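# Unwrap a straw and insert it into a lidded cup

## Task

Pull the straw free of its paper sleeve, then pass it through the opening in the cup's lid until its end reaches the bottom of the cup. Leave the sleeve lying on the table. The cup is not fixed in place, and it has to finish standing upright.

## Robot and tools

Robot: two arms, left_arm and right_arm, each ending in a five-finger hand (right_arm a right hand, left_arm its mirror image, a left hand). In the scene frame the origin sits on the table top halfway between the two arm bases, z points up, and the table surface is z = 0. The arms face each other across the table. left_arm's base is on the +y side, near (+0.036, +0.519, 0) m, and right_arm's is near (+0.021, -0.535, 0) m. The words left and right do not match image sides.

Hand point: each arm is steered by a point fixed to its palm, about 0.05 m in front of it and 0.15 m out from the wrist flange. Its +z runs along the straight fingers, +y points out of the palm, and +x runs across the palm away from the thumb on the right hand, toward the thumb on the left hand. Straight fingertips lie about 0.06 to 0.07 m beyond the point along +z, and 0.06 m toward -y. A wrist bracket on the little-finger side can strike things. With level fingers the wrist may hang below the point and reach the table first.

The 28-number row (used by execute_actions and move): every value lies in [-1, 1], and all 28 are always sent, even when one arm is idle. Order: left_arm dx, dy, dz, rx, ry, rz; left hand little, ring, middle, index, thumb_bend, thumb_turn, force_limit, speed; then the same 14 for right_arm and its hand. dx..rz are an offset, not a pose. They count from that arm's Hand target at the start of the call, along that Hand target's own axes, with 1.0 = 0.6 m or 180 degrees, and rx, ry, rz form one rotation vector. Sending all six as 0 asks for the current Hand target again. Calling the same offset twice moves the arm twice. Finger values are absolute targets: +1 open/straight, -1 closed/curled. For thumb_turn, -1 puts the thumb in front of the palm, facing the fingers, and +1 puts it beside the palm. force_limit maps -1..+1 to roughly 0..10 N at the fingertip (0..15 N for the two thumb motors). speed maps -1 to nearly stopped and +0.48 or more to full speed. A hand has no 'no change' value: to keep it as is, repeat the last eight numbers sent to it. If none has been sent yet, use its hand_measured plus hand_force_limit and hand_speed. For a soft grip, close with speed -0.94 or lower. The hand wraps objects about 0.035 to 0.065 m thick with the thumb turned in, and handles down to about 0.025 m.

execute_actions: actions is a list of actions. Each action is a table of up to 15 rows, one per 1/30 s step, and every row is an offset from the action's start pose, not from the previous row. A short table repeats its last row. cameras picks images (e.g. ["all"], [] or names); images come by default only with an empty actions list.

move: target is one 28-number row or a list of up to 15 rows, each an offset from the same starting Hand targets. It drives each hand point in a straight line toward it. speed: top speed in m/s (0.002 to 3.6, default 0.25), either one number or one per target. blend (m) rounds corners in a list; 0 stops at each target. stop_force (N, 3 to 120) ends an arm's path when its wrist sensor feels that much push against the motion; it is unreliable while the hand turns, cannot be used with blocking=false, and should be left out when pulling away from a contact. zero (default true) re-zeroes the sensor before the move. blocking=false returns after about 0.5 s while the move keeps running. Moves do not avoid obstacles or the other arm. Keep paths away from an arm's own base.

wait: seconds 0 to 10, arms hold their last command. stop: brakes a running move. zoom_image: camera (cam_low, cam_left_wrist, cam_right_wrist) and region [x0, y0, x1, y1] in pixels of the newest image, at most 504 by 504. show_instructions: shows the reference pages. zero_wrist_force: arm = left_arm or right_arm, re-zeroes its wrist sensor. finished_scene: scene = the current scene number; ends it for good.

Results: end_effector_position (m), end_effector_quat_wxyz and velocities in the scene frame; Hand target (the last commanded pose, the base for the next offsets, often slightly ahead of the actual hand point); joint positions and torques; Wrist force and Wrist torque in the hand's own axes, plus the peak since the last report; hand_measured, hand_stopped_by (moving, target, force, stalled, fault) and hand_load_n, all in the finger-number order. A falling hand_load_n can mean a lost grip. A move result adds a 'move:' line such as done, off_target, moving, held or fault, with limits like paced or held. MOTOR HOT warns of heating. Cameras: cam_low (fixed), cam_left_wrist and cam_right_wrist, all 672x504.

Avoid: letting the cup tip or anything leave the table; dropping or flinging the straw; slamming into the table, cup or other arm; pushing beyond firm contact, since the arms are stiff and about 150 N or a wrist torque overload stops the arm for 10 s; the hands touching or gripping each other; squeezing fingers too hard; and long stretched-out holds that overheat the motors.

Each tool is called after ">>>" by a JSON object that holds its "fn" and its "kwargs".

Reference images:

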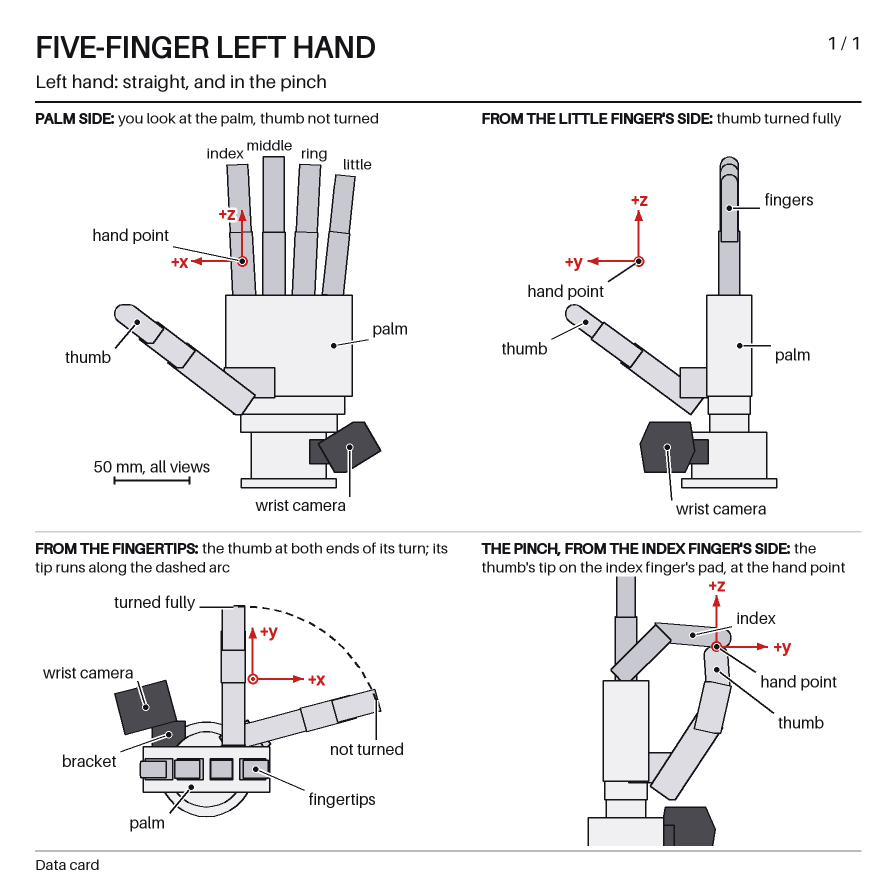

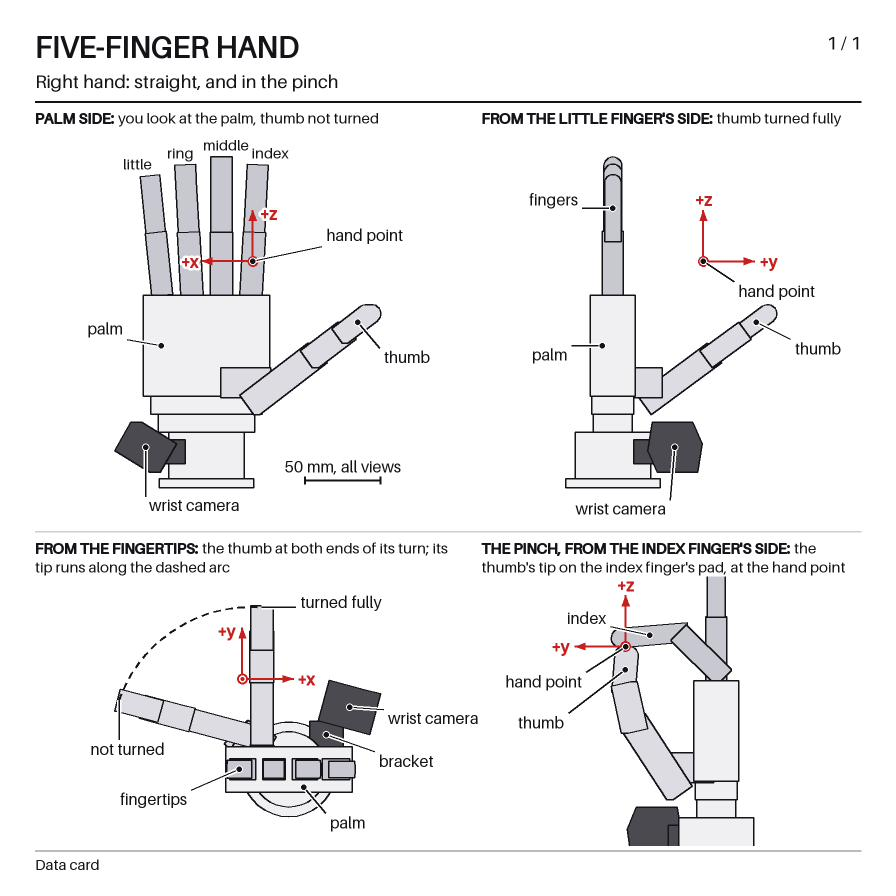

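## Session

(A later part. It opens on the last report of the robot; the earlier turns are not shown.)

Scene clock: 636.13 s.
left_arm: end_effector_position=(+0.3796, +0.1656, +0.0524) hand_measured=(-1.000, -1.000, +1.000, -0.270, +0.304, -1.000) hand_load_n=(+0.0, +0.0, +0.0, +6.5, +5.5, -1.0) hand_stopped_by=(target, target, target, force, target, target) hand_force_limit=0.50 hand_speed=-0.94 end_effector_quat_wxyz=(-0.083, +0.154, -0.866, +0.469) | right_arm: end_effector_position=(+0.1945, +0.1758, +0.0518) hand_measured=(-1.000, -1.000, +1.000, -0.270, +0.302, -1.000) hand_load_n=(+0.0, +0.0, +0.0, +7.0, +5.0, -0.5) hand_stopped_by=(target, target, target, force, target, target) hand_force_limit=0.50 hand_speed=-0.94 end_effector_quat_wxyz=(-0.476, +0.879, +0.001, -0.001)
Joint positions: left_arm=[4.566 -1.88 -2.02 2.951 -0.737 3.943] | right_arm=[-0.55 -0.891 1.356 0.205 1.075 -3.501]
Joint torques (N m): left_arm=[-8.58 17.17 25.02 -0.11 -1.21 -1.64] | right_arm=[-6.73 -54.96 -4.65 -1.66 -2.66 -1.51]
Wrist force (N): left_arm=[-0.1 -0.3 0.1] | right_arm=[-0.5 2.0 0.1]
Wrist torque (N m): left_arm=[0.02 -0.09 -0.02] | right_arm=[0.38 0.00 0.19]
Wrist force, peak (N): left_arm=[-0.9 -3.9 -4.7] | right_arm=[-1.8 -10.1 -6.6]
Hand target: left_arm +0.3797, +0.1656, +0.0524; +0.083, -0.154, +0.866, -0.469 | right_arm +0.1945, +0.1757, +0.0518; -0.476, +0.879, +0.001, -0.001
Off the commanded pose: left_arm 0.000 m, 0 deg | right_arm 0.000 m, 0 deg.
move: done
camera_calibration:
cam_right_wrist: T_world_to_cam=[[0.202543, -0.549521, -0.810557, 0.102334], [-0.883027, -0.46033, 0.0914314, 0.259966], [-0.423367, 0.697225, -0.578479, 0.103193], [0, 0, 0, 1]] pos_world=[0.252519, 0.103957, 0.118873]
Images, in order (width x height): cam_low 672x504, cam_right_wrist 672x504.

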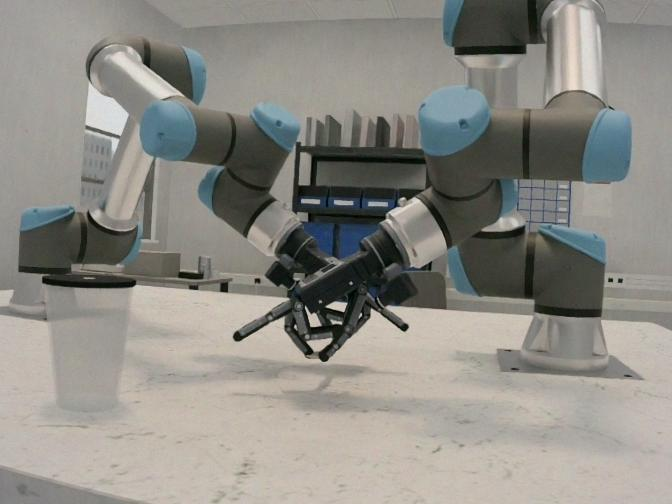

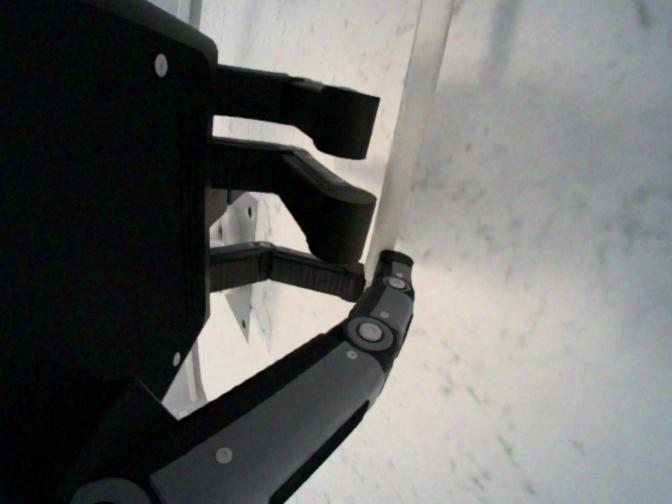

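>>> {"fn": "move", "kwargs": {"target": [-0.0313,-0.0062,0.0095,0,0,0,-1,-1,1,-0.7,0.30,-1,0.5,-0.94,0,0,0,0,0,0,-1,-1,1,-0.7,0.30,-1,0.5,-0.94], "speed": 0.012, "cameras": ["cam_right_wrist","cam_left_wrist"]}}

>>> {"fn": "zoom_image", "kwargs": {"camera": "cam_right_wrist", "region": [320, 180, 480, 320]}}

Scene clock: 640.80 s.
left_arm: end_effector_position=(+0.3998, +0.1657, +0.0524) hand_measured=(-1.000, -1.000, +1.000, -0.270, +0.304, -1.000) hand_load_n=(+0.0, +0.0, +0.0, +5.5, +5.5, -2.0) hand_stopped_by=(target, target, target, force, target, target) hand_force_limit=0.50 hand_speed=-0.94 end_effector_quat_wxyz=(-0.083, +0.154, -0.866, +0.469) | right_arm: end_effector_position=(+0.1945, +0.1757, +0.0518) hand_measured=(-1.000, -1.000, +1.000, -0.270, +0.300, -1.000) hand_load_n=(+0.0, +0.0, +0.0, +0.5, +0.0, -0.5) hand_stopped_by=(target, target, target, force, target, target) hand_force_limit=0.50 hand_speed=-0.94 end_effector_quat_wxyz=(-0.476, +0.879, +0.001, -0.001)
Joint positions: left_arm=[4.574 -1.918 -1.966 2.928 -0.733 3.952] | right_arm=[-0.55 -0.891 1.356 0.205 1.074 -3.501]
Joint torques (N m): left_arm=[3.41 35.51 5.4 -1.63 2.56 1.18] | right_arm=[9.82 -57.28 -4.4 2.11 -2.1 -0.89]
Wrist force (N): left_arm=[0.3 -0.3 0.1] | right_arm=[-0.1 1.8 0.0]
Wrist torque (N m): left_arm=[0.01 -0.06 -0.07] | right_arm=[0.39 -0.03 0.20]
Wrist force, peak (N): left_arm=[4.0 0.5 -1.0] | right_arm=[3.9 1.8 0.3]
Hand target: left_arm +0.3997, +0.1657, +0.0524; +0.083, -0.154, +0.866, -0.469 | right_arm +0.1945, +0.1757, +0.0518; -0.476, +0.879, +0.001, -0.001
Off the commanded pose: left_arm 0.000 m, 0 deg | right_arm 0.000 m, 0 deg.
move: done
camera_calibration:
cam_left_wrist: T_world_to_cam=[[-0.0363648, -0.57504, 0.817317, 0.0679955], [-0.987589, 0.145722, 0.0585847, 0.38001], [-0.152789, -0.805043, -0.573202, 0.338197], [0, 0, 0, 1]] pos_world=[0.429439, 0.255988, 0.116019]
cam_right_wrist: T_world_to_cam=[[0.202711, -0.549382, -0.810609, 0.102229], [-0.883003, -0.460416, 0.091228, 0.259947], [-0.423337, 0.697278, -0.578437, 0.103244], [0, 0, 0, 1]] pos_world=[0.252518, 0.103857, 0.118873]
Images, in order (width x height): cam_left_wrist 672x504, cam_right_wrist 672x504.

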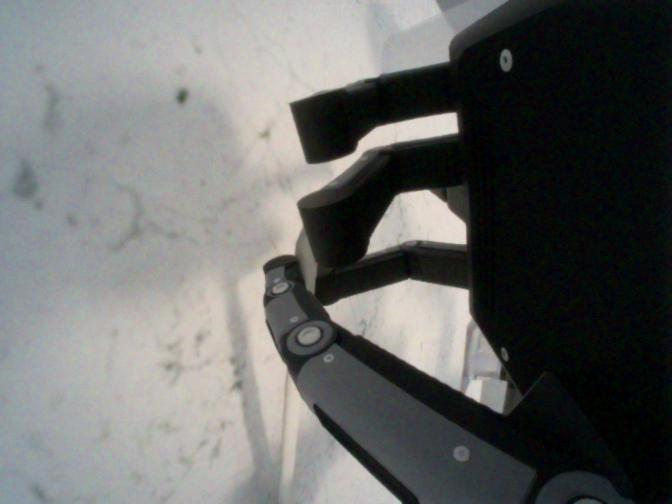

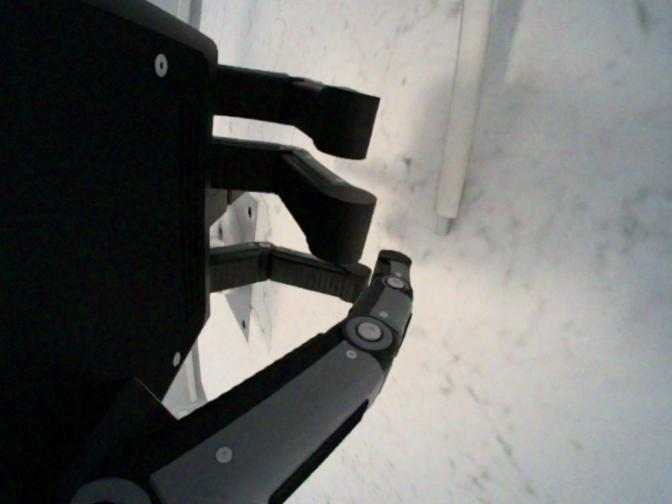

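Scaled by 3.150 from the camera's 672x504 image, which has a finer 960x720 frame.

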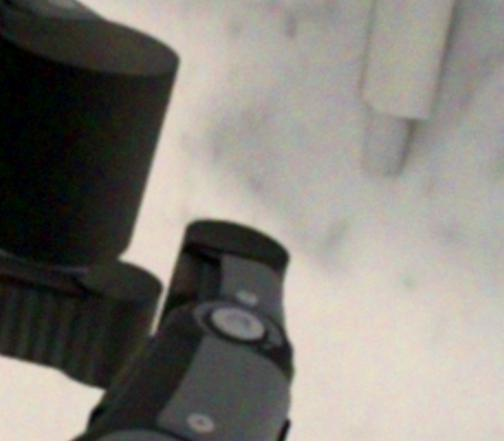

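>>> {"fn": "move", "kwargs": {"target": [[0,0,0,0,0,0,-1,-1,1,-0.7,0.30,-1,0.5,-0.94,0,0,0,0,0,0,-1,-1,1,-0.05,0.5,-1,0.5,-0.6],[0,0.04,0.026,0,0,0,-1,-1,1,-0.7,0.30,-1,0.5,-0.94,0,-0.042,-0.0273,0,0,0,-1,-1,1,-0.05,0.5,-1,0.5,-0.6]], "speed": 0.05}}

>>> {"fn": "move", "kwargs": {"target": [0,0.022,0.0143,0,0,0,-1,-1,1,-0.7,0.30,-1,0.5,-0.94,0,0,0,0,0,0,-1,-1,1,-0.05,0.5,-1,0.5,-0.6], "speed": 0.012, "stop_force": 4, "cameras": ["cam_right_wrist","cam_low"]}}

>>> {"fn": "zoom_image", "kwargs": {"camera": "cam_right_wrist", "region": [380, 120, 540, 260]}}

Scene clock: 651.30 s.
left_arm: end_effector_position=(+0.3995, +0.1657, +0.0237) hand_measured=(-1.000, -1.000, +1.000, -0.270, +0.304, -1.000) hand_load_n=(+0.0, +0.0, +0.0, +5.5, +5.5, -1.5) hand_stopped_by=(target, target, target, force, target, target) hand_force_limit=0.50 hand_speed=-0.94 end_effector_quat_wxyz=(-0.083, +0.154, -0.866, +0.469) | right_arm: end_effector_position=(+0.1946, +0.1759, +0.0821) hand_measured=(-1.000, -1.000, +1.000, -0.050, +0.500, -1.000) hand_load_n=(+0.0, +0.0, +0.0, +0.0, +0.0, +0.0) hand_stopped_by=(target, target, target, target, target, target) hand_force_limit=0.50 hand_speed=-0.60 end_effector_quat_wxyz=(-0.477, +0.879, +0.001, -0.001)
Joint positions: left_arm=[4.574 -1.969 -1.99 3.002 -0.733 3.953] | right_arm=[-0.55 -0.921 1.324 0.267 1.074 -3.501]
Joint torques (N m): left_arm=[8.43 37.69 24.24 -3.4 2.95 -0.77] | right_arm=[6.15 -41.1 -2.63 -1.43 -2.18 0.79]
Wrist force (N): left_arm=[0.1 -0.6 0.2] | right_arm=[-0.5 1.8 0.2]
Wrist torque (N m): left_arm=[-0.03 -0.04 -0.08] | right_arm=[0.39 0.02 0.16]
Wrist force, peak (N): left_arm=[0.0 -0.8 -0.1] | right_arm=[-0.4 2.6 0.3]
Hand target: left_arm +0.3997, +0.1657, +0.0238; +0.083, -0.154, +0.866, -0.469 | right_arm +0.1945, +0.1758, +0.0819; -0.476, +0.879, +0.001, -0.001
Off the commanded pose: left_arm 0.000 m, 0 deg | right_arm 0.000 m, 0 deg.
move: done

Scene clock: 653.40 s.
left_arm: end_effector_position=(+0.3996, +0.1657, +0.0122) hand_measured=(-1.000, -1.000, +1.000, -0.270, +0.304, -1.000) hand_load_n=(+0.0, +0.0, +0.0, +6.0, +5.0, -2.0) hand_stopped_by=(target, target, target, force, target, target) hand_force_limit=0.50 hand_speed=-0.94 end_effector_quat_wxyz=(-0.083, +0.154, -0.866, +0.469) | right_arm: end_effector_position=(+0.1945, +0.1758, +0.0819) hand_measured=(-1.000, -1.000, +1.000, -0.050, +0.500, -1.000) hand_load_n=(+0.0, +0.0, +0.0, +0.0, +0.0, +0.0) hand_stopped_by=(target, target, target, target, target, target) hand_force_limit=0.50 hand_speed=-0.60 end_effector_quat_wxyz=(-0.476, +0.879, +0.001, -0.001)
Joint positions: left_arm=[4.574 -1.991 -1.997 3.032 -0.733 3.952] | right_arm=[-0.55 -0.921 1.324 0.267 1.074 -3.501]
Joint torques (N m): left_arm=[-0.02 36.43 22.75 -3.15 -1.69 -0.11] | right_arm=[-2.91 -41.63 -4.79 1.75 -2.4 -1.44]
Wrist force (N): left_arm=[0.2 -3.4 -3.3] | right_arm=[-0.3 1.8 0.0]
Wrist torque (N m): left_arm=[-0.11 -0.12 -0.03] | right_arm=[0.41 0.01 0.17]
Wrist force, peak (N): left_arm=[0.2 -9.4 -12.4] | right_arm=[-0.5 2.0 0.1]
Hand target: left_arm +0.3996, +0.1657, +0.0122; +0.083, -0.154, +0.866, -0.469 (not the last commanded pose) | right_arm +0.1945, +0.1758, +0.0819; -0.476, +0.879, +0.001, -0.001
Off the commanded pose: left_arm 0.004 m, 0 deg | right_arm 0.000 m, 0 deg.
move: contact (left_arm)
camera_calibration:
cam_right_wrist: T_world_to_cam=[[0.202711, -0.549382, -0.810609, 0.126663], [-0.883003, -0.460416, 0.091228, 0.257336], [-0.423337, 0.697278, -0.578437, 0.120628], [0, 0, 0, 1]] pos_world=[0.252618, 0.103957, 0.148973]
Images, in order (width x height): cam_low 672x504, cam_right_wrist 672x504.

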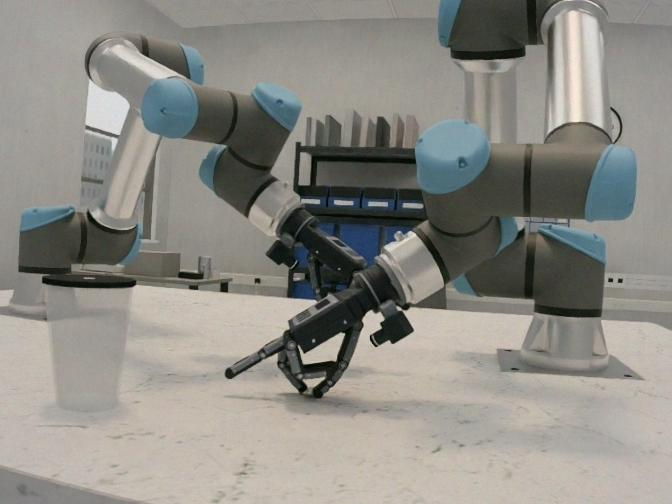

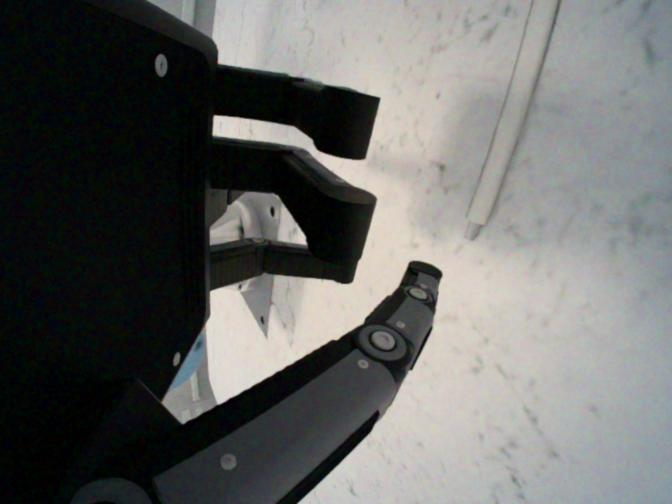

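Scaled by 3.150 from the camera's 672x504 image, which has a finer 960x720 frame.

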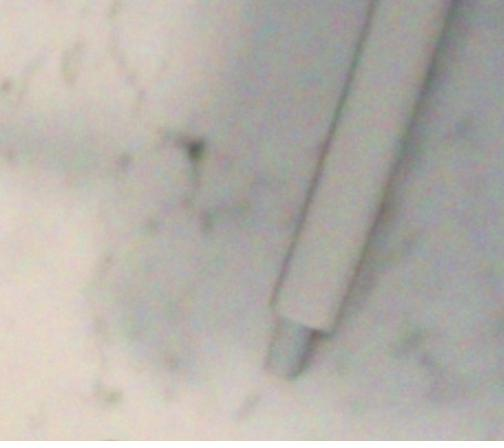

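>>> {"fn": "move", "kwargs": {"target": [0,0,0,0,0,0,-1,-1,1,-0.7,0.30,-1,0.5,-0.94,0.0288,0.0785,0.0564,0,0,0,-1,-1,1,-0.05,0.5,-1,0.5,-0.6], "speed": 0.06}}

>>> {"fn": "move", "kwargs": {"target": [0,0,0,0,0,0,-1,-1,1,-0.7,0.30,-1,0.5,-0.94,0,0.021,0.0137,0,0,0,-1,-1,1,-0.05,0.5,-1,0.5,-0.6], "speed": 0.01, "stop_force": 4, "cameras": ["cam_right_wrist"]}}

>>> {"fn": "zoom_image", "kwargs": {"camera": "cam_right_wrist", "region": [320, 180, 480, 320]}}

Scene clock: 666.07 s.
left_arm: end_effector_position=(+0.3996, +0.1657, +0.0122) hand_measured=(-1.000, -1.000, +1.000, -0.270, +0.304, -1.000) hand_load_n=(+0.5, +0.0, +0.0, +5.5, +5.0, -2.0) hand_stopped_by=(target, target, target, force, target, target) hand_force_limit=0.50 hand_speed=-0.94 end_effector_quat_wxyz=(-0.083, +0.154, -0.866, +0.469) | right_arm: end_effector_position=(+0.2117, +0.1784, +0.0239) hand_measured=(-1.000, -1.000, +1.000, -0.050, +0.500, -1.000) hand_load_n=(+0.0, +0.0, +0.0, +0.0, +0.0, +0.0) hand_stopped_by=(target, target, target, target, target, target) hand_force_limit=0.50 hand_speed=-0.60 end_effector_quat_wxyz=(-0.476, +0.879, +0.001, -0.001) end_effector_velocity=(-0.001, -0.001, +0.001) end_effector_angular_velocity=(-0.002, +0.002, +0.000)
Joint positions: left_arm=[4.574 -1.991 -1.997 3.032 -0.733 3.952] | right_arm=[-0.573 -0.838 1.343 0.173 1.057 -3.517]
Joint velocities: left_arm=[within noise] | right_arm=[0.001 -0.002 0 0.005 0 0.001]
Joint torques (N m): left_arm=[-5.82 35.73 23.44 -3.32 -1.54 -0.17] | right_arm=[8.18 -58.75 -17.08 2.08 0.98 1.2]
Wrist force (N): left_arm=[0.1 -3.4 -3.3] | right_arm=[-0.1 1.9 0.2]
Wrist torque (N m): left_arm=[-0.12 -0.11 -0.03] | right_arm=[0.40 -0.03 0.27]
Wrist force, peak (N): left_arm=[0.1 -3.5 -3.7] | right_arm=[0.1 2.5 0.7]
Hand target: left_arm +0.3996, +0.1657, +0.0122; +0.083, -0.154, +0.866, -0.469 | right_arm +0.2117, +0.1784, +0.0239; -0.476, +0.879, +0.001, -0.001
Off the commanded pose: left_arm 0.000 m, 0 deg | right_arm 0.000 m, 0 deg.
move: done

Scene clock: 667.83 s.
left_arm: end_effector_position=(+0.3996, +0.1657, +0.0122) hand_measured=(-1.000, -1.000, +1.000, -0.270, +0.304, -1.000) hand_load_n=(+0.0, +0.0, +0.0, +6.0, +5.0, -2.0) hand_stopped_by=(target, target, target, force, target, target) hand_force_limit=0.50 hand_speed=-0.94 end_effector_quat_wxyz=(-0.083, +0.154, -0.866, +0.469) | right_arm: end_effector_position=(+0.2117, +0.1784, +0.0173) hand_measured=(-1.000, -1.000, +1.000, -0.050, +0.500, -1.000) hand_load_n=(+0.0, +0.0, +0.0, +0.0, +0.0, +0.0) hand_stopped_by=(target, target, target, target, target, target) hand_force_limit=0.50 hand_speed=-0.60 end_effector_quat_wxyz=(-0.476, +0.879, +0.001, -0.001)
Joint positions: left_arm=[4.574 -1.991 -1.997 3.032 -0.733 3.952] | right_arm=[-0.573 -0.83 1.348 0.16 1.057 -3.517]
Joint torques (N m): left_arm=[-6.75 35.78 23.77 -3.09 -1.54 -0.34] | right_arm=[10.06 -55.59 -28.72 2.01 1.48 1.07]
Wrist force (N): left_arm=[0.1 -3.3 -3.4] | right_arm=[-0.2 -0.9 -2.8]
Wrist torque (N m): left_arm=[-0.09 -0.10 -0.03] | right_arm=[0.21 0.00 0.23]
Wrist force, peak (N): left_arm=[0.0 -3.7 -3.6] | right_arm=[-0.6 -6.7 -8.3]
Hand target: left_arm +0.3996, +0.1657, +0.0122; +0.083, -0.154, +0.866, -0.469 | right_arm +0.2117, +0.1784, +0.0173; -0.476, +0.879, +0.001, -0.001 (not the last commanded pose)
Off the commanded pose: left_arm 0.000 m, 0 deg | right_arm 0.008 m, 0 deg.
move: contact (right_arm)
camera_calibration:
cam_right_wrist: T_world_to_cam=[[0.202711, -0.549382, -0.810609, 0.0722594], [-0.883003, -0.460416, 0.091228, 0.279525], [-0.423337, 0.697278, -0.578437, 0.0886867], [0, 0, 0, 1]] pos_world=[0.269718, 0.106557, 0.0843733]
Images, in order (width x height): cam_right_wrist 672x504.

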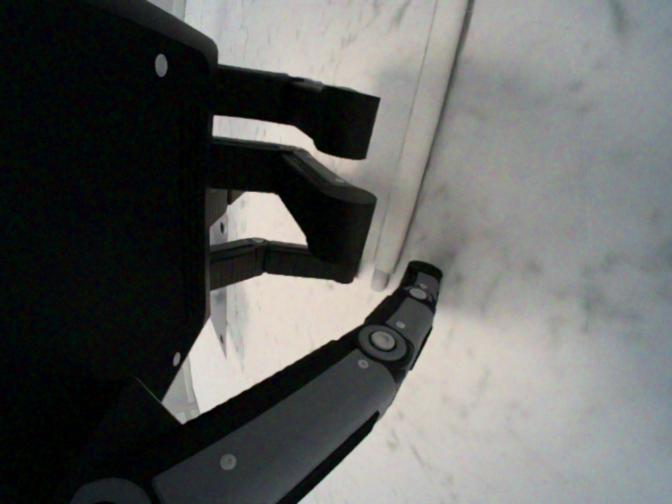

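Scaled by 3.150 from the camera's 672x504 image, which has a finer 960x720 frame.

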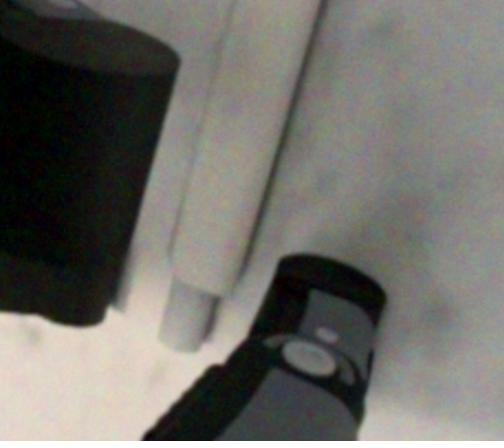

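>>> {"fn": "move", "kwargs": {"target": [[0,0,0,0,0,0,-1,-1,1,-0.7,0.30,-1,0.5,-0.94,0,-0.0042,-0.0027,0,0,0,-1,-1,1,-0.05,0.5,-1,0.5,-0.6],[0,0,0,0,0,0,-1,-1,1,-0.7,0.30,-1,0.5,-0.94,-0.0075,-0.0042,-0.0027,0,0,0,-1,-1,1,-0.05,0.5,-1,0.5,-0.6],[0,0,0,0,0,0,-1,-1,1,-0.7,0.30,-1,0.5,-0.94,-0.0075,0,0,0,0,0,-1,-1,1,-0.05,0.5,-1,0.5,-0.6]], "speed": 0.02, "cameras": ["cam_right_wrist"]}}

>>> {"fn": "zoom_image", "kwargs": {"camera": "cam_right_wrist", "region": [320, 180, 480, 320]}}

Scene clock: 672.87 s.
left_arm: end_effector_position=(+0.3996, +0.1657, +0.0122) hand_measured=(-1.000, -1.000, +1.000, -0.270, +0.304, -1.000) hand_load_n=(+0.0, +0.0, +0.0, +5.5, +5.0, -2.0) hand_stopped_by=(target, target, target, force, target, target) hand_force_limit=0.50 hand_speed=-0.94 end_effector_quat_wxyz=(-0.083, +0.154, -0.866, +0.469) | right_arm: end_effector_position=(+0.2072, +0.1784, +0.0172) hand_measured=(-1.000, -1.000, +1.000, -0.050, +0.500, -1.000) hand_load_n=(+0.0, +0.0, +0.0, +0.0, -0.5, +0.0) hand_stopped_by=(target, target, target, target, target, target) hand_force_limit=0.50 hand_speed=-0.60 end_effector_quat_wxyz=(-0.476, +0.879, +0.001, -0.001)
Joint positions: left_arm=[4.574 -1.991 -1.997 3.032 -0.733 3.952] | right_arm=[-0.566 -0.834 1.356 0.154 1.062 -3.512]
Joint torques (N m): left_arm=[-5.31 35.03 23.49 -3.29 -1.54 -0.35] | right_arm=[-6.29 -53.99 -15.04 1.97 -2.15 -1.96]
Wrist force (N): left_arm=[0.2 -3.2 -3.7] | right_arm=[-0.3 -3.1 -4.6]
Wrist torque (N m): left_arm=[-0.05 -0.13 -0.04] | right_arm=[0.04 0.03 0.07]
Wrist force, peak (N): left_arm=[0.2 -3.6 -3.6] | right_arm=[-0.3 -3.6 -5.2]
Hand target: left_arm +0.3996, +0.1657, +0.0122; +0.083, -0.154, +0.866, -0.469 | right_arm +0.2072, +0.1784, +0.0173; -0.476, +0.879, +0.001, -0.001
Off the commanded pose: left_arm 0.000 m, 0 deg | right_arm 0.000 m, 0 deg.
move: done
camera_calibration:
cam_right_wrist: T_world_to_cam=[[0.202675, -0.549326, -0.810656, 0.0730979], [-0.882999, -0.460422, 0.0912341, 0.27556], [-0.423362, 0.697318, -0.57837, 0.0867206], [0, 0, 0, 1]] pos_world=[0.265218, 0.106557, 0.0842735]
Images, in order (width x height): cam_right_wrist 672x504.

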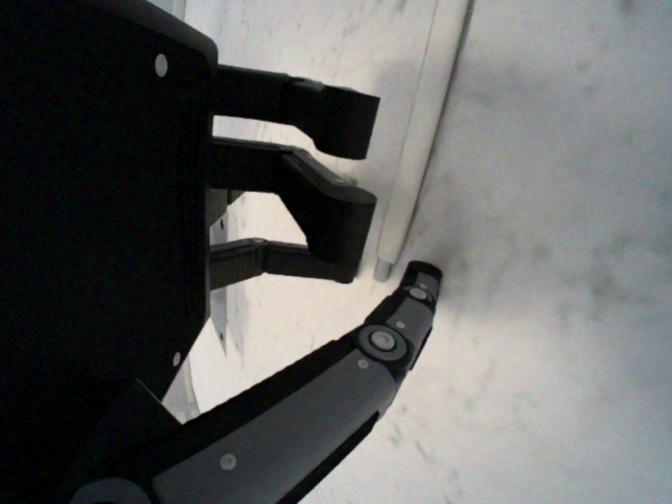

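Scaled by 3.150 from the camera's 672x504 image, which has a finer 960x720 frame.

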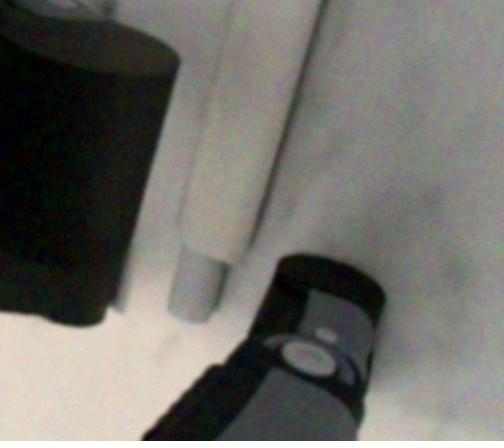

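>>> {"fn": "execute_actions", "kwargs": {"actions": [[[0,0,0,0,0,0,-1,-1,1,-0.7,0.30,-1,0.5,-0.94,0,0.0014,0.0009,0,0,0,-1,-1,1,-0.09,0.46,-1,0.5,-0.9]],[[0,0,0,0,0,0,-1,-1,1,-0.7,0.30,-1,0.5,-0.94,0,0.0014,0.0009,0,0,0,-1,-1,1,-0.13,0.42,-1,0.5,-0.9]],[[0,0,0,0,0,0,-1,-1,1,-0.7,0.30,-1,0.5,-0.94,0,0.0014,0.0009,0,0,0,-1,-1,1,-0.17,0.38,-1,0.5,-0.9]],[[0,0,0,0,0,0,-1,-1,1,-0.7,0.30,-1,0.5,-0.94,0,0.0014,0.0009,0,0,0,-1,-1,1,-0.21,0.34,-1,0.5,-0.9]],[[0,0,0,0,0,0,-1,-1,1,-0.7,0.30,-1,0.5,-0.94,0,0.0014,0.0009,0,0,0,-1,-1,1,-0.25,0.30,-1,0.5,-0.9]],[[0,0,0,0,0,0,-1,-1,1,-0.7,0.30,-1,0.5,-0.94,0,0.0003,0.0002,0,0,0,-1,-1,1,-0.7,0.30,-1,0.5,-0.94]],[[0,0,0,0,0,0,-1,-1,1,-0.7,0.30,-1,0.5,-0.94,0,0.0003,0.0002,0,0,0,-1,-1,1,-0.7,0.30,-1,0.5,-0.94]],[[0,0,0,0,0,0,-1,-1,1,-0.7,0.30,-1,0.5,-0.94,0,0,0,0,0,0,-1,-1,1,-0.75,0.30,-1,1.0,-0.94]],[[0,0,0,0,0,0,-1,-1,1,-0.7,0.30,-1,0.5,-0.94,0,0,0,0,0,0,-1,-1,1,-0.75,0.30,-1,1.0,-0.94]]], "cameras": ["cam_right_wrist"]}}

>>> {"fn": "zoom_image", "kwargs": {"camera": "cam_right_wrist", "region": [320, 180, 480, 320]}}

Scene clock: 684.83 s.
left_arm: end_effector_position=(+0.3996, +0.1657, +0.0122) hand_measured=(-1.000, -1.000, +1.000, -0.270, +0.304, -1.000) hand_load_n=(+0.0, +0.5, +0.0, +5.5, +5.0, -2.0) hand_stopped_by=(target, target, target, force, target, target) hand_force_limit=0.50 hand_speed=-0.94 end_effector_quat_wxyz=(-0.083, +0.154, -0.866, +0.469) | right_arm: end_effector_position=(+0.2072, +0.1784, +0.0119) hand_measured=(-1.000, -1.000, +1.000, -0.290, +0.300, -1.000) hand_load_n=(+0.0, +0.0, +0.0, +10.5, +1.5, +0.0) hand_stopped_by=(target, target, target, force, target, target) hand_force_limit=1.00 hand_speed=-0.94 end_effector_quat_wxyz=(-0.476, +0.879, +0.001, -0.001)
Joint positions: left_arm=[4.574 -1.991 -1.997 3.032 -0.733 3.952] | right_arm=[-0.566 -0.828 1.359 0.144 1.062 -3.512]
Joint torques (N m): left_arm=[-6.08 35.65 22.43 -3.18 -1.56 -0.48] | right_arm=[0.59 -36.18 0.2 3.01 -1.58 -1.17]
Wrist force (N): left_arm=[-0.4 -3.6 -3.5] | right_arm=[-0.9 -11.3 -3.8]
Wrist torque (N m): left_arm=[-0.13 -0.07 -0.04] | right_arm=[-0.18 0.06 0.00]
Wrist force, peak (N): left_arm=[-0.4 -3.6 -3.9] | right_arm=[-0.7 -17.7 -20.0]
Hand target: left_arm +0.3996, +0.1657, +0.0122; +0.083, -0.154, +0.866, -0.469 | right_arm +0.2072, +0.1784, +0.0119; -0.476, +0.879, +0.001, -0.001
Off the commanded pose: left_arm 0.000 m, 0 deg | right_arm 0.000 m, 0 deg.
camera_calibration:
cam_right_wrist: T_world_to_cam=[[0.202711, -0.549382, -0.810609, 0.0687944], [-0.883003, -0.460416, 0.091228, 0.276045], [-0.423337, 0.697278, -0.578437, 0.0836581], [0, 0, 0, 1]] pos_world=[0.265218, 0.106557, 0.0789733]
Images, in order (width x height): cam_right_wrist 672x504.

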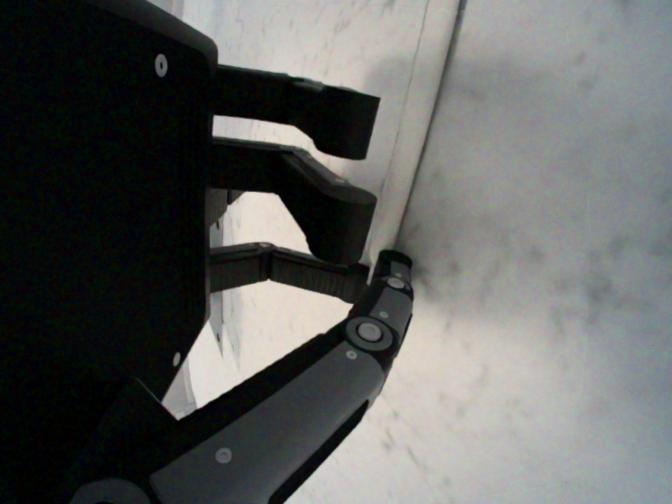

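Scaled by 3.150 from the camera's 672x504 image, which has a finer 960x720 frame.

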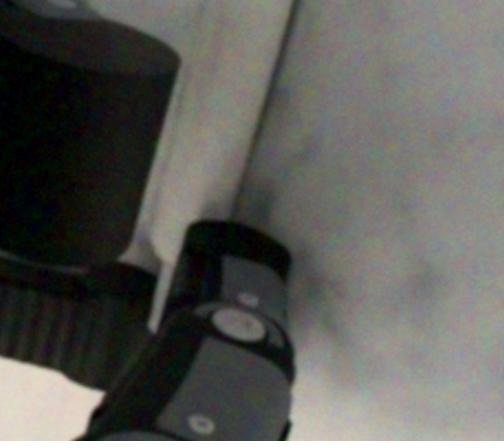

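>>> {"fn": "move", "kwargs": {"target": [[0,-0.028,-0.0182,0,0,0,-1,-1,1,-0.7,0.30,-1,0.5,-0.94,0,-0.028,-0.0182,0,0,0,-1,-1,1,-0.75,0.30,-1,1.0,-0.94],[-0.0188,-0.0317,-0.0125,0,0,0,-1,-1,1,-0.7,0.30,-1,0.5,-0.94,0,-0.028,-0.0182,0,0,0,-1,-1,1,-0.75,0.30,-1,1.0,-0.94]], "speed": 0.015, "cameras": ["cam_right_wrist"]}}

>>> {"fn": "zoom_image", "kwargs": {"camera": "cam_right_wrist", "region": [320, 180, 480, 320]}}

Scene clock: 692.67 s.
left_arm: end_effector_position=(+0.4118, +0.1657, +0.0322) hand_measured=(-1.000, -1.000, +1.000, -0.270, +0.304, -1.000) hand_load_n=(+0.0, +0.0, +0.0, +5.5, +6.0, -2.0) hand_stopped_by=(target, target, target, force, target, target) hand_force_limit=0.50 hand_speed=-0.94 end_effector_quat_wxyz=(-0.083, +0.154, -0.866, +0.469) | right_arm: end_effector_position=(+0.2072, +0.1784, +0.0319) hand_measured=(-1.000, -1.000, +1.000, -0.290, +0.300, -1.000) hand_load_n=(+0.0, +0.0, +0.0, +0.0, +0.0, +0.0) hand_stopped_by=(target, target, target, force, target, target) hand_force_limit=1.00 hand_speed=-0.94 end_effector_quat_wxyz=(-0.476, +0.879, +0.001, -0.001)
Joint positions: left_arm=[4.578 -1.975 -1.95 2.965 -0.73 3.958] | right_arm=[-0.566 -0.851 1.344 0.183 1.062 -3.512]
Joint torques (N m): left_arm=[2.92 38.35 2.45 -1.23 2.57 0.82] | right_arm=[-1.6 -42.06 -4.39 -1.55 -1.86 0.27]
Wrist force (N): left_arm=[0.2 -0.6 0.2] | right_arm=[-0.1 1.8 -0.1]
Wrist torque (N m): left_arm=[-0.03 -0.06 -0.07] | right_arm=[0.40 -0.03 0.16]
Wrist force, peak (N): left_arm=[-0.4 -3.5 -4.0] | right_arm=[-1.1 -11.8 -3.9]
Hand target: left_arm +0.4116, +0.1657, +0.0322; +0.083, -0.154, +0.866, -0.469 | right_arm +0.2072, +0.1784, +0.0319; -0.476, +0.879, +0.001, -0.001
Off the commanded pose: left_arm 0.000 m, 0 deg | right_arm 0.000 m, 0 deg.
move: done
camera_calibration:
cam_right_wrist: T_world_to_cam=[[0.202711, -0.549382, -0.810609, 0.0849863], [-0.883003, -0.460416, 0.091228, 0.274308], [-0.423337, 0.697278, -0.578437, 0.0952692], [0, 0, 0, 1]] pos_world=[0.265318, 0.106557, 0.0989733]
Images, in order (width x height): cam_right_wrist 672x504.

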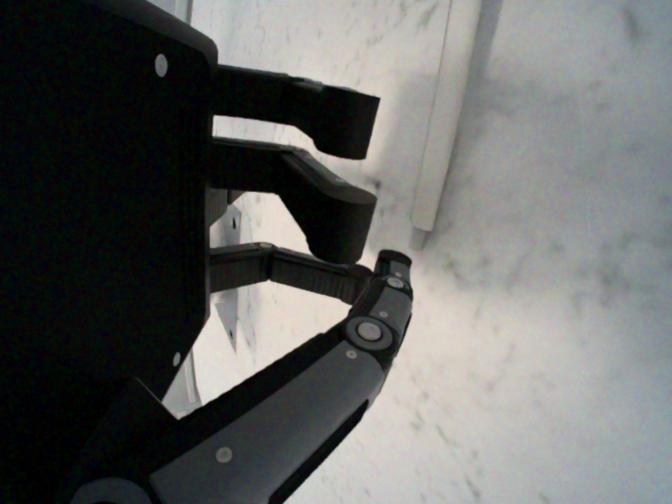

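Scaled by 3.150 from the camera's 672x504 image, which has a finer 960x720 frame.

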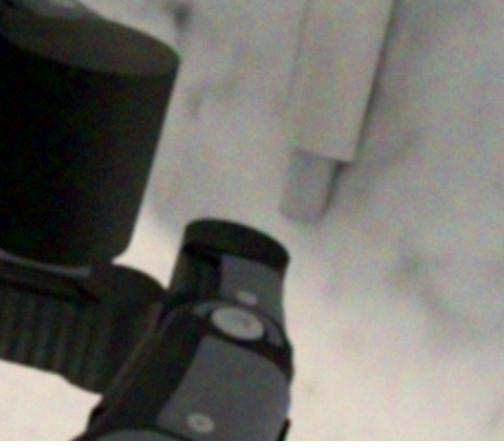

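>>> {"fn": "move", "kwargs": {"target": [[0,0,0,0,0,0,-1,-1,1,-0.7,0.30,-1,0.5,-0.94,0,0,0,0,0,0,-1,-1,1,-0.05,0.5,-0.88,0.5,-0.6],[0,0.01,0.0065,0,0,0,-1,-1,1,-0.7,0.30,-1,0.5,-0.94,0,-0.042,-0.0273,0,0,0,-1,-1,1,-0.05,0.5,-0.88,0.5,-0.6]], "speed": 0.05}}

>>> {"fn": "move", "kwargs": {"target": [0,0.028,0.0182,0,0,0,-1,-1,1,-0.7,0.30,-1,0.5,-0.94,0,0,0,0,0,0,-1,-1,1,-0.05,0.5,-0.88,0.5,-0.6], "speed": 0.012, "stop_force": 4, "cameras": ["cam_right_wrist","cam_left_wrist"]}}

>>> {"fn": "zoom_image", "kwargs": {"camera": "cam_right_wrist", "region": [380, 120, 540, 260]}}

Scene clock: 715.30 s.
left_arm: end_effector_position=(+0.4116, +0.1657, +0.0250) hand_measured=(-1.000, -1.000, +1.000, -0.270, +0.304, -1.000) hand_load_n=(+0.0, +0.0, +0.0, +5.5, +6.0, -2.0) hand_stopped_by=(target, target, target, force, target, target) hand_force_limit=0.50 hand_speed=-0.94 end_effector_quat_wxyz=(-0.083, +0.154, -0.866, +0.469) | right_arm: end_effector_position=(+0.2073, +0.1786, +0.0622) hand_measured=(-1.000, -1.000, +1.000, -0.050, +0.500, -0.880) hand_load_n=(+0.0, +0.0, +0.0, +0.0, +0.0, +0.0) hand_stopped_by=(target, target, target, target, target, target) hand_force_limit=0.50 hand_speed=-0.60 end_effector_quat_wxyz=(-0.477, +0.879, +0.001, -0.001)
Joint positions: left_arm=[4.578 -1.988 -1.956 2.983 -0.73 3.958] | right_arm=[-0.566 -0.884 1.316 0.243 1.062 -3.512]
Joint torques (N m): left_arm=[-1.31 37.09 9.25 -3.47 -0.04 0.93] | right_arm=[-4.34 -41.35 -3.98 -1.45 -1.93 0.39]
Wrist force (N): left_arm=[0.2 -0.5 0.2] | right_arm=[-0.1 2.1 0.2]
Wrist torque (N m): left_arm=[-0.01 -0.05 -0.07] | right_arm=[0.41 -0.05 0.15]
Wrist force, peak (N): left_arm=[0.6 -0.8 0.3] | right_arm=[0.0 2.5 0.6]
Hand target: left_arm +0.4116, +0.1657, +0.0251; +0.083, -0.154, +0.866, -0.469 | right_arm +0.2073, +0.1785, +0.0620; -0.476, +0.879, +0.001, -0.001
Off the commanded pose: left_arm 0.000 m, 0 deg | right_arm 0.000 m, 0 deg.
move: done

Scene clock: 717.50 s.
left_arm: end_effector_position=(+0.4116, +0.1658, +0.0122) hand_measured=(-1.000, -1.000, +1.000, -0.270, +0.304, -1.000) hand_load_n=(+0.0, +0.0, +0.0, +6.0, +5.0, -2.0) hand_stopped_by=(target, target, target, force, target, target) hand_force_limit=0.50 hand_speed=-0.94 end_effector_quat_wxyz=(-0.083, +0.154, -0.866, +0.469) | right_arm: end_effector_position=(+0.2073, +0.1785, +0.0620) hand_measured=(-1.000, -1.000, +1.000, -0.050, +0.500, -0.880) hand_load_n=(+0.0, +0.0, +0.0, +0.0, +0.0, +0.0) hand_stopped_by=(target, target, target, target, target, target) hand_force_limit=0.50 hand_speed=-0.60 end_effector_quat_wxyz=(-0.476, +0.879, +0.001, -0.001)
Joint positions: left_arm=[4.578 -2.011 -1.964 3.016 -0.73 3.958] | right_arm=[-0.566 -0.884 1.316 0.243 1.062 -3.512]
Joint torques (N m): left_arm=[0.42 36.02 22.8 -3.26 -1.65 1.51] | right_arm=[-4.54 -41.16 -4.65 2 -1.98 -1.71]
Wrist force (N): left_arm=[0.0 -4.0 -4.6] | right_arm=[-0.3 1.8 -0.1]
Wrist torque (N m): left_arm=[-0.11 -0.10 -0.04] | right_arm=[0.38 -0.01 0.13]
Wrist force, peak (N): left_arm=[0.3 -10.1 -13.1] | right_arm=[-0.2 2.1 0.1]
Hand target: left_arm +0.4116, +0.1658, +0.0122; +0.083, -0.154, +0.866, -0.469 (not the last commanded pose) | right_arm +0.2073, +0.1785, +0.0620; -0.476, +0.879, +0.001, -0.001
Off the commanded pose: left_arm 0.007 m, 0 deg | right_arm 0.000 m, 0 deg.
move: contact (left_arm)
camera_calibration:
cam_left_wrist: T_world_to_cam=[[-0.0363207, -0.575114, 0.817267, 0.101423], [-0.987593, 0.145684, 0.0586279, 0.394018], [-0.15278, -0.804997, -0.57327, 0.31697], [0, 0, 0, 1]] pos_world=[0.441239, 0.256088, 0.075719]
cam_right_wrist: T_world_to_cam=[[0.202711, -0.549382, -0.810609, 0.109441], [-0.883003, -0.460416, 0.091228, 0.271608], [-0.423337, 0.697278, -0.578437, 0.11261], [0, 0, 0, 1]] pos_world=[0.265318, 0.106657, 0.129073]
Images, in order (width x height): cam_left_wrist 672x504, cam_right_wrist 672x504.

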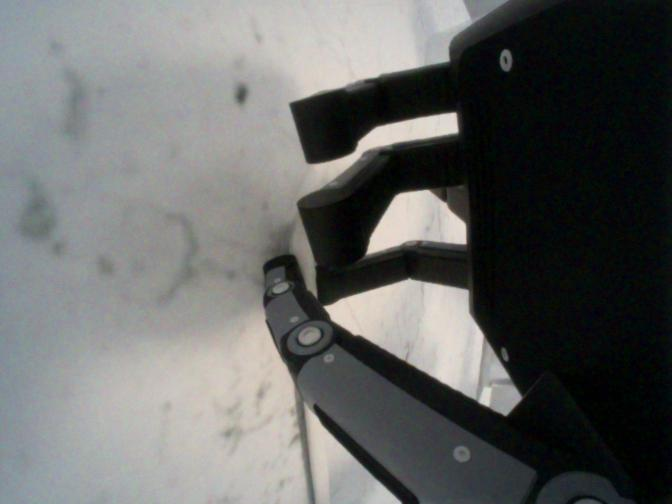

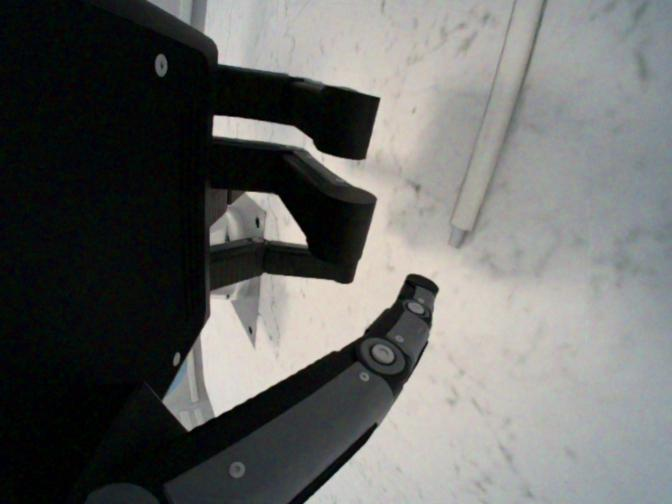

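Scaled by 3.150 from the camera's 672x504 image, which has a finer 960x720 frame.

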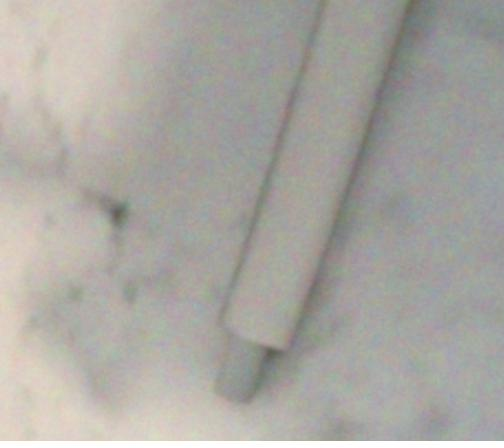

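>>> {"fn": "move", "kwargs": {"target": [0,0,0,0,0,0,-1,-1,1,-0.7,0.30,-1,0.5,-0.94,0.0253,0.0536,0.0348,0,0,0,-1,-1,1,-0.05,0.5,-0.88,0.5,-0.6], "speed": 0.06}}

>>> {"fn": "move", "kwargs": {"target": [0,0,0,0,0,0,-1,-1,1,-0.7,0.30,-1,0.5,-0.94,0,0.021,0.0137,0,0,0,-1,-1,1,-0.05,0.5,-0.88,0.5,-0.6], "speed": 0.01, "stop_force": 4, "cameras": ["cam_right_wrist"]}}

>>> {"fn": "zoom_image", "kwargs": {"camera": "cam_right_wrist", "region": [320, 180, 480, 320]}}

Scene clock: 723.83 s.
left_arm: end_effector_position=(+0.4116, +0.1658, +0.0122) hand_measured=(-1.000, -1.000, +1.000, -0.270, +0.304, -1.000) hand_load_n=(+0.0, +0.5, +0.0, +5.5, +4.5, -1.5) hand_stopped_by=(target, target, target, force, target, target) hand_force_limit=0.50 hand_speed=-0.94 end_effector_quat_wxyz=(-0.083, +0.154, -0.866, +0.469) | right_arm: end_effector_position=(+0.2225, +0.1784, +0.0235) hand_measured=(-1.000, -1.000, +1.000, -0.050, +0.500, -0.880) hand_load_n=(+0.0, +0.0, +0.0, +0.0, +0.0, +0.0) hand_stopped_by=(target, target, target, target, target, target) hand_force_limit=0.50 hand_speed=-0.60 end_effector_quat_wxyz=(-0.476, +0.879, +0.001, -0.001) end_effector_velocity=(-0.001, -0.001, +0.003) end_effector_angular_velocity=(-0.002, +0.002, +0.000)
Joint positions: left_arm=[4.578 -2.011 -1.964 3.016 -0.73 3.958] | right_arm=[-0.588 -0.827 1.325 0.185 1.045 -3.528]
Joint velocities: left_arm=[within noise] | right_arm=[0.001 -0.005 0 0.008 0.001 0.001]
Joint torques (N m): left_arm=[-6.3 36.25 23.61 -2.97 -1.78 1.04] | right_arm=[9.32 -56.44 -14.24 2.11 0.9 1.08]
Wrist force (N): left_arm=[0.2 -4.0 -4.2] | right_arm=[0.1 2.0 0.1]
Wrist torque (N m): left_arm=[-0.13 -0.12 -0.04] | right_arm=[0.41 -0.05 0.28]
Wrist force, peak (N): left_arm=[0.2 -4.2 -4.7] | right_arm=[0.5 2.4 0.5]
Hand target: left_arm +0.4116, +0.1658, +0.0122; +0.083, -0.154, +0.866, -0.469 | right_arm +0.2224, +0.1784, +0.0236; -0.476, +0.879, +0.001, -0.001
Off the commanded pose: left_arm 0.000 m, 0 deg | right_arm 0.000 m, 0 deg.
move: done

Scene clock: 725.53 s.
left_arm: end_effector_position=(+0.4116, +0.1658, +0.0122) hand_measured=(-1.000, -1.000, +1.000, -0.270, +0.304, -1.000) hand_load_n=(+0.0, +0.0, +0.0, +5.5, +5.0, -2.0) hand_stopped_by=(target, target, target, force, target, target) hand_force_limit=0.50 hand_speed=-0.94 end_effector_quat_wxyz=(-0.083, +0.154, -0.866, +0.469) | right_arm: end_effector_position=(+0.2224, +0.1784, +0.0178) hand_measured=(-1.000, -1.000, +1.000, -0.050, +0.500, -0.880) hand_load_n=(+0.0, +0.0, -0.5, +0.0, -0.5, +0.0) hand_stopped_by=(target, target, target, target, target, target) hand_force_limit=0.50 hand_speed=-0.60 end_effector_quat_wxyz=(-0.476, +0.879, +0.001, -0.001)
Joint positions: left_arm=[4.578 -2.011 -1.964 3.016 -0.73 3.958] | right_arm=[-0.588 -0.82 1.33 0.174 1.045 -3.528]
Joint torques (N m): left_arm=[-5.98 35.63 22.75 -2.93 -1.68 0.71] | right_arm=[8.72 -56.58 -28.9 2.02 1.58 0.42]
Wrist force (N): left_arm=[0.0 -3.9 -4.5] | right_arm=[-0.1 -1.0 -2.4]
Wrist torque (N m): left_arm=[-0.10 -0.09 -0.05] | right_arm=[0.19 -0.02 0.22]
Wrist force, peak (N): left_arm=[0.2 -3.9 -4.8] | right_arm=[-0.4 -4.7 -6.2]
Hand target: left_arm +0.4116, +0.1658, +0.0122; +0.083, -0.154, +0.866, -0.469 | right_arm +0.2224, +0.1784, +0.0178; -0.476, +0.879, +0.001, -0.001 (not the last commanded pose)
Off the commanded pose: left_arm 0.000 m, 0 deg | right_arm 0.009 m, 0 deg.
move: contact (right_arm)
camera_calibration:
cam_right_wrist: T_world_to_cam=[[0.202711, -0.549382, -0.810609, 0.0704958], [-0.883003, -0.460416, 0.091228, 0.288928], [-0.423337, 0.697278, -0.578437, 0.0935056], [0, 0, 0, 1]] pos_world=[0.280418, 0.106557, 0.0848733]
Images, in order (width x height): cam_right_wrist 672x504.

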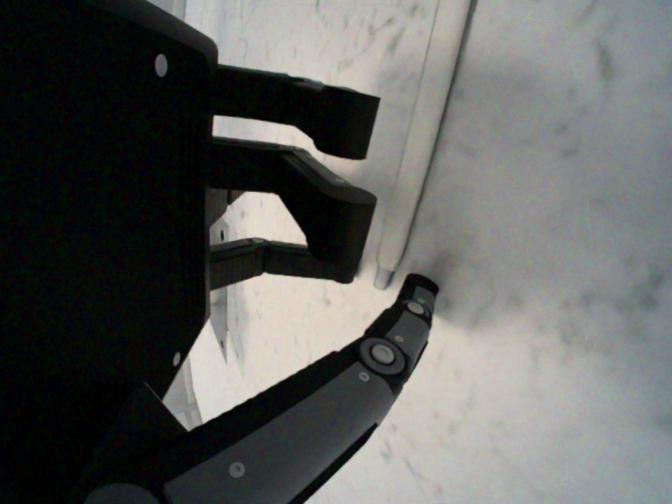

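Scaled by 3.150 from the camera's 672x504 image, which has a finer 960x720 frame.

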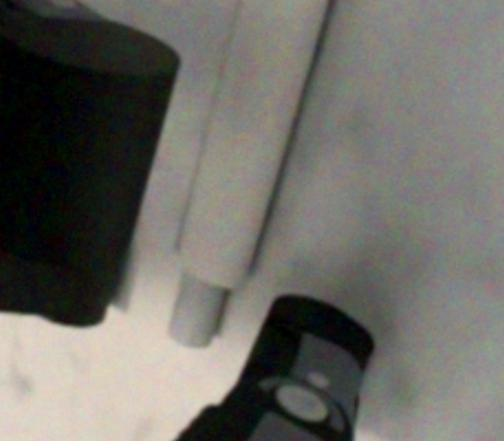

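>>> {"fn": "execute_actions", "kwargs": {"actions": [[[0,0,0,0,0,0,-1,-1,1,-0.7,0.30,-1,0.5,-0.94,0,0.0014,0.0009,0,0,0,-1,-1,1,-0.09,0.46,-0.88,0.5,-0.9]],[[0,0,0,0,0,0,-1,-1,1,-0.7,0.30,-1,0.5,-0.94,0,0.0014,0.0009,0,0,0,-1,-1,1,-0.13,0.42,-0.88,0.5,-0.9]],[[0,0,0,0,0,0,-1,-1,1,-0.7,0.30,-1,0.5,-0.94,0,0.0014,0.0009,0,0,0,-1,-1,1,-0.17,0.38,-0.88,0.5,-0.9]],[[0,0,0,0,0,0,-1,-1,1,-0.7,0.30,-1,0.5,-0.94,0,0.0014,0.0009,0,0,0,-1,-1,1,-0.21,0.34,-0.88,0.5,-0.9]],[[0,0,0,0,0,0,-1,-1,1,-0.7,0.30,-1,0.5,-0.94,0,0.0014,0.0009,0,0,0,-1,-1,1,-0.25,0.30,-0.88,0.5,-0.9]],[[0,0,0,0,0,0,-1,-1,1,-0.7,0.30,-1,0.5,-0.94,0,0.0003,0.0002,0,0,0,-1,-1,1,-0.7,0.30,-0.88,0.5,-0.94]],[[0,0,0,0,0,0,-1,-1,1,-0.7,0.30,-1,0.5,-0.94,0,0.0003,0.0002,0,0,0,-1,-1,1,-0.7,0.30,-0.88,0.5,-0.94]]], "cameras": ["cam_right_wrist"]}}

>>> {"fn": "zoom_image", "kwargs": {"camera": "cam_right_wrist", "region": [320, 180, 480, 320]}}

Scene clock: 735.33 s.
left_arm: end_effector_position=(+0.4116, +0.1658, +0.0122) hand_measured=(-1.000, -1.000, +1.000, -0.270, +0.304, -1.000) hand_load_n=(+0.0, +0.0, +0.0, +5.5, +5.0, -2.0) hand_stopped_by=(target, target, target, force, target, target) hand_force_limit=0.50 hand_speed=-0.94 end_effector_quat_wxyz=(-0.083, +0.154, -0.866, +0.469) | right_arm: end_effector_position=(+0.2224, +0.1784, +0.0124) hand_measured=(-1.000, -1.000, +1.000, -0.282, +0.300, -0.880) hand_load_n=(+0.0, +0.0, +0.0, +8.5, +1.5, +0.0) hand_stopped_by=(target, target, target, force, target, target) hand_force_limit=0.50 hand_speed=-0.94 end_effector_quat_wxyz=(-0.476, +0.879, +0.001, -0.001)
Joint positions: left_arm=[4.578 -2.011 -1.964 3.016 -0.73 3.958] | right_arm=[-0.588 -0.814 1.334 0.164 1.045 -3.528]
Joint torques (N m): left_arm=[-6.23 35.39 22.37 -2.8 -1.91 -0.31] | right_arm=[-4.2 -37.86 0.33 1.03 -1.4 -1]
Wrist force (N): left_arm=[-0.1 -3.8 -4.6] | right_arm=[-1.1 -8.3 -4.2]
Wrist torque (N m): left_arm=[-0.08 -0.13 -0.03] | right_arm=[-0.05 0.04 0.12]
Wrist force, peak (N): left_arm=[-0.1 -4.2 -4.7] | right_arm=[-0.4 -11.9 -14.8]
Hand target: left_arm +0.4116, +0.1658, +0.0122; +0.083, -0.154, +0.866, -0.469 | right_arm +0.2224, +0.1784, +0.0124; -0.476, +0.879, +0.001, -0.001
Off the commanded pose: left_arm 0.000 m, 0 deg | right_arm 0.000 m, 0 deg.
camera_calibration:
cam_right_wrist: T_world_to_cam=[[0.202675, -0.549326, -0.810656, 0.0661261], [-0.882999, -0.460422, 0.0912341, 0.28942], [-0.423362, 0.697318, -0.57837, 0.0903795], [0, 0, 0, 1]] pos_world=[0.280418, 0.106557, 0.0794735]
Images, in order (width x height): cam_right_wrist 672x504.

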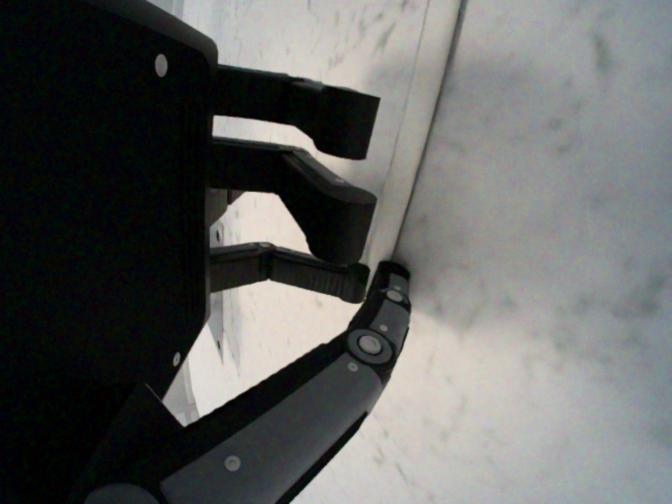

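Scaled by 3.150 from the camera's 672x504 image, which has a finer 960x720 frame.

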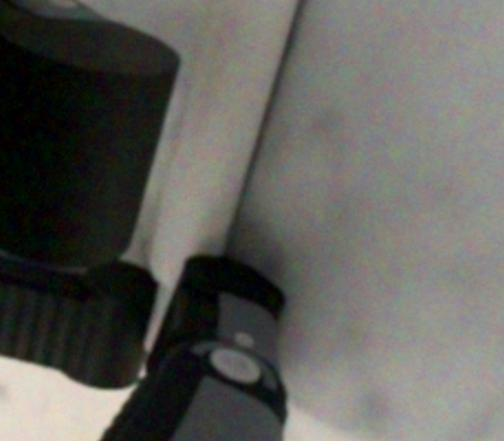

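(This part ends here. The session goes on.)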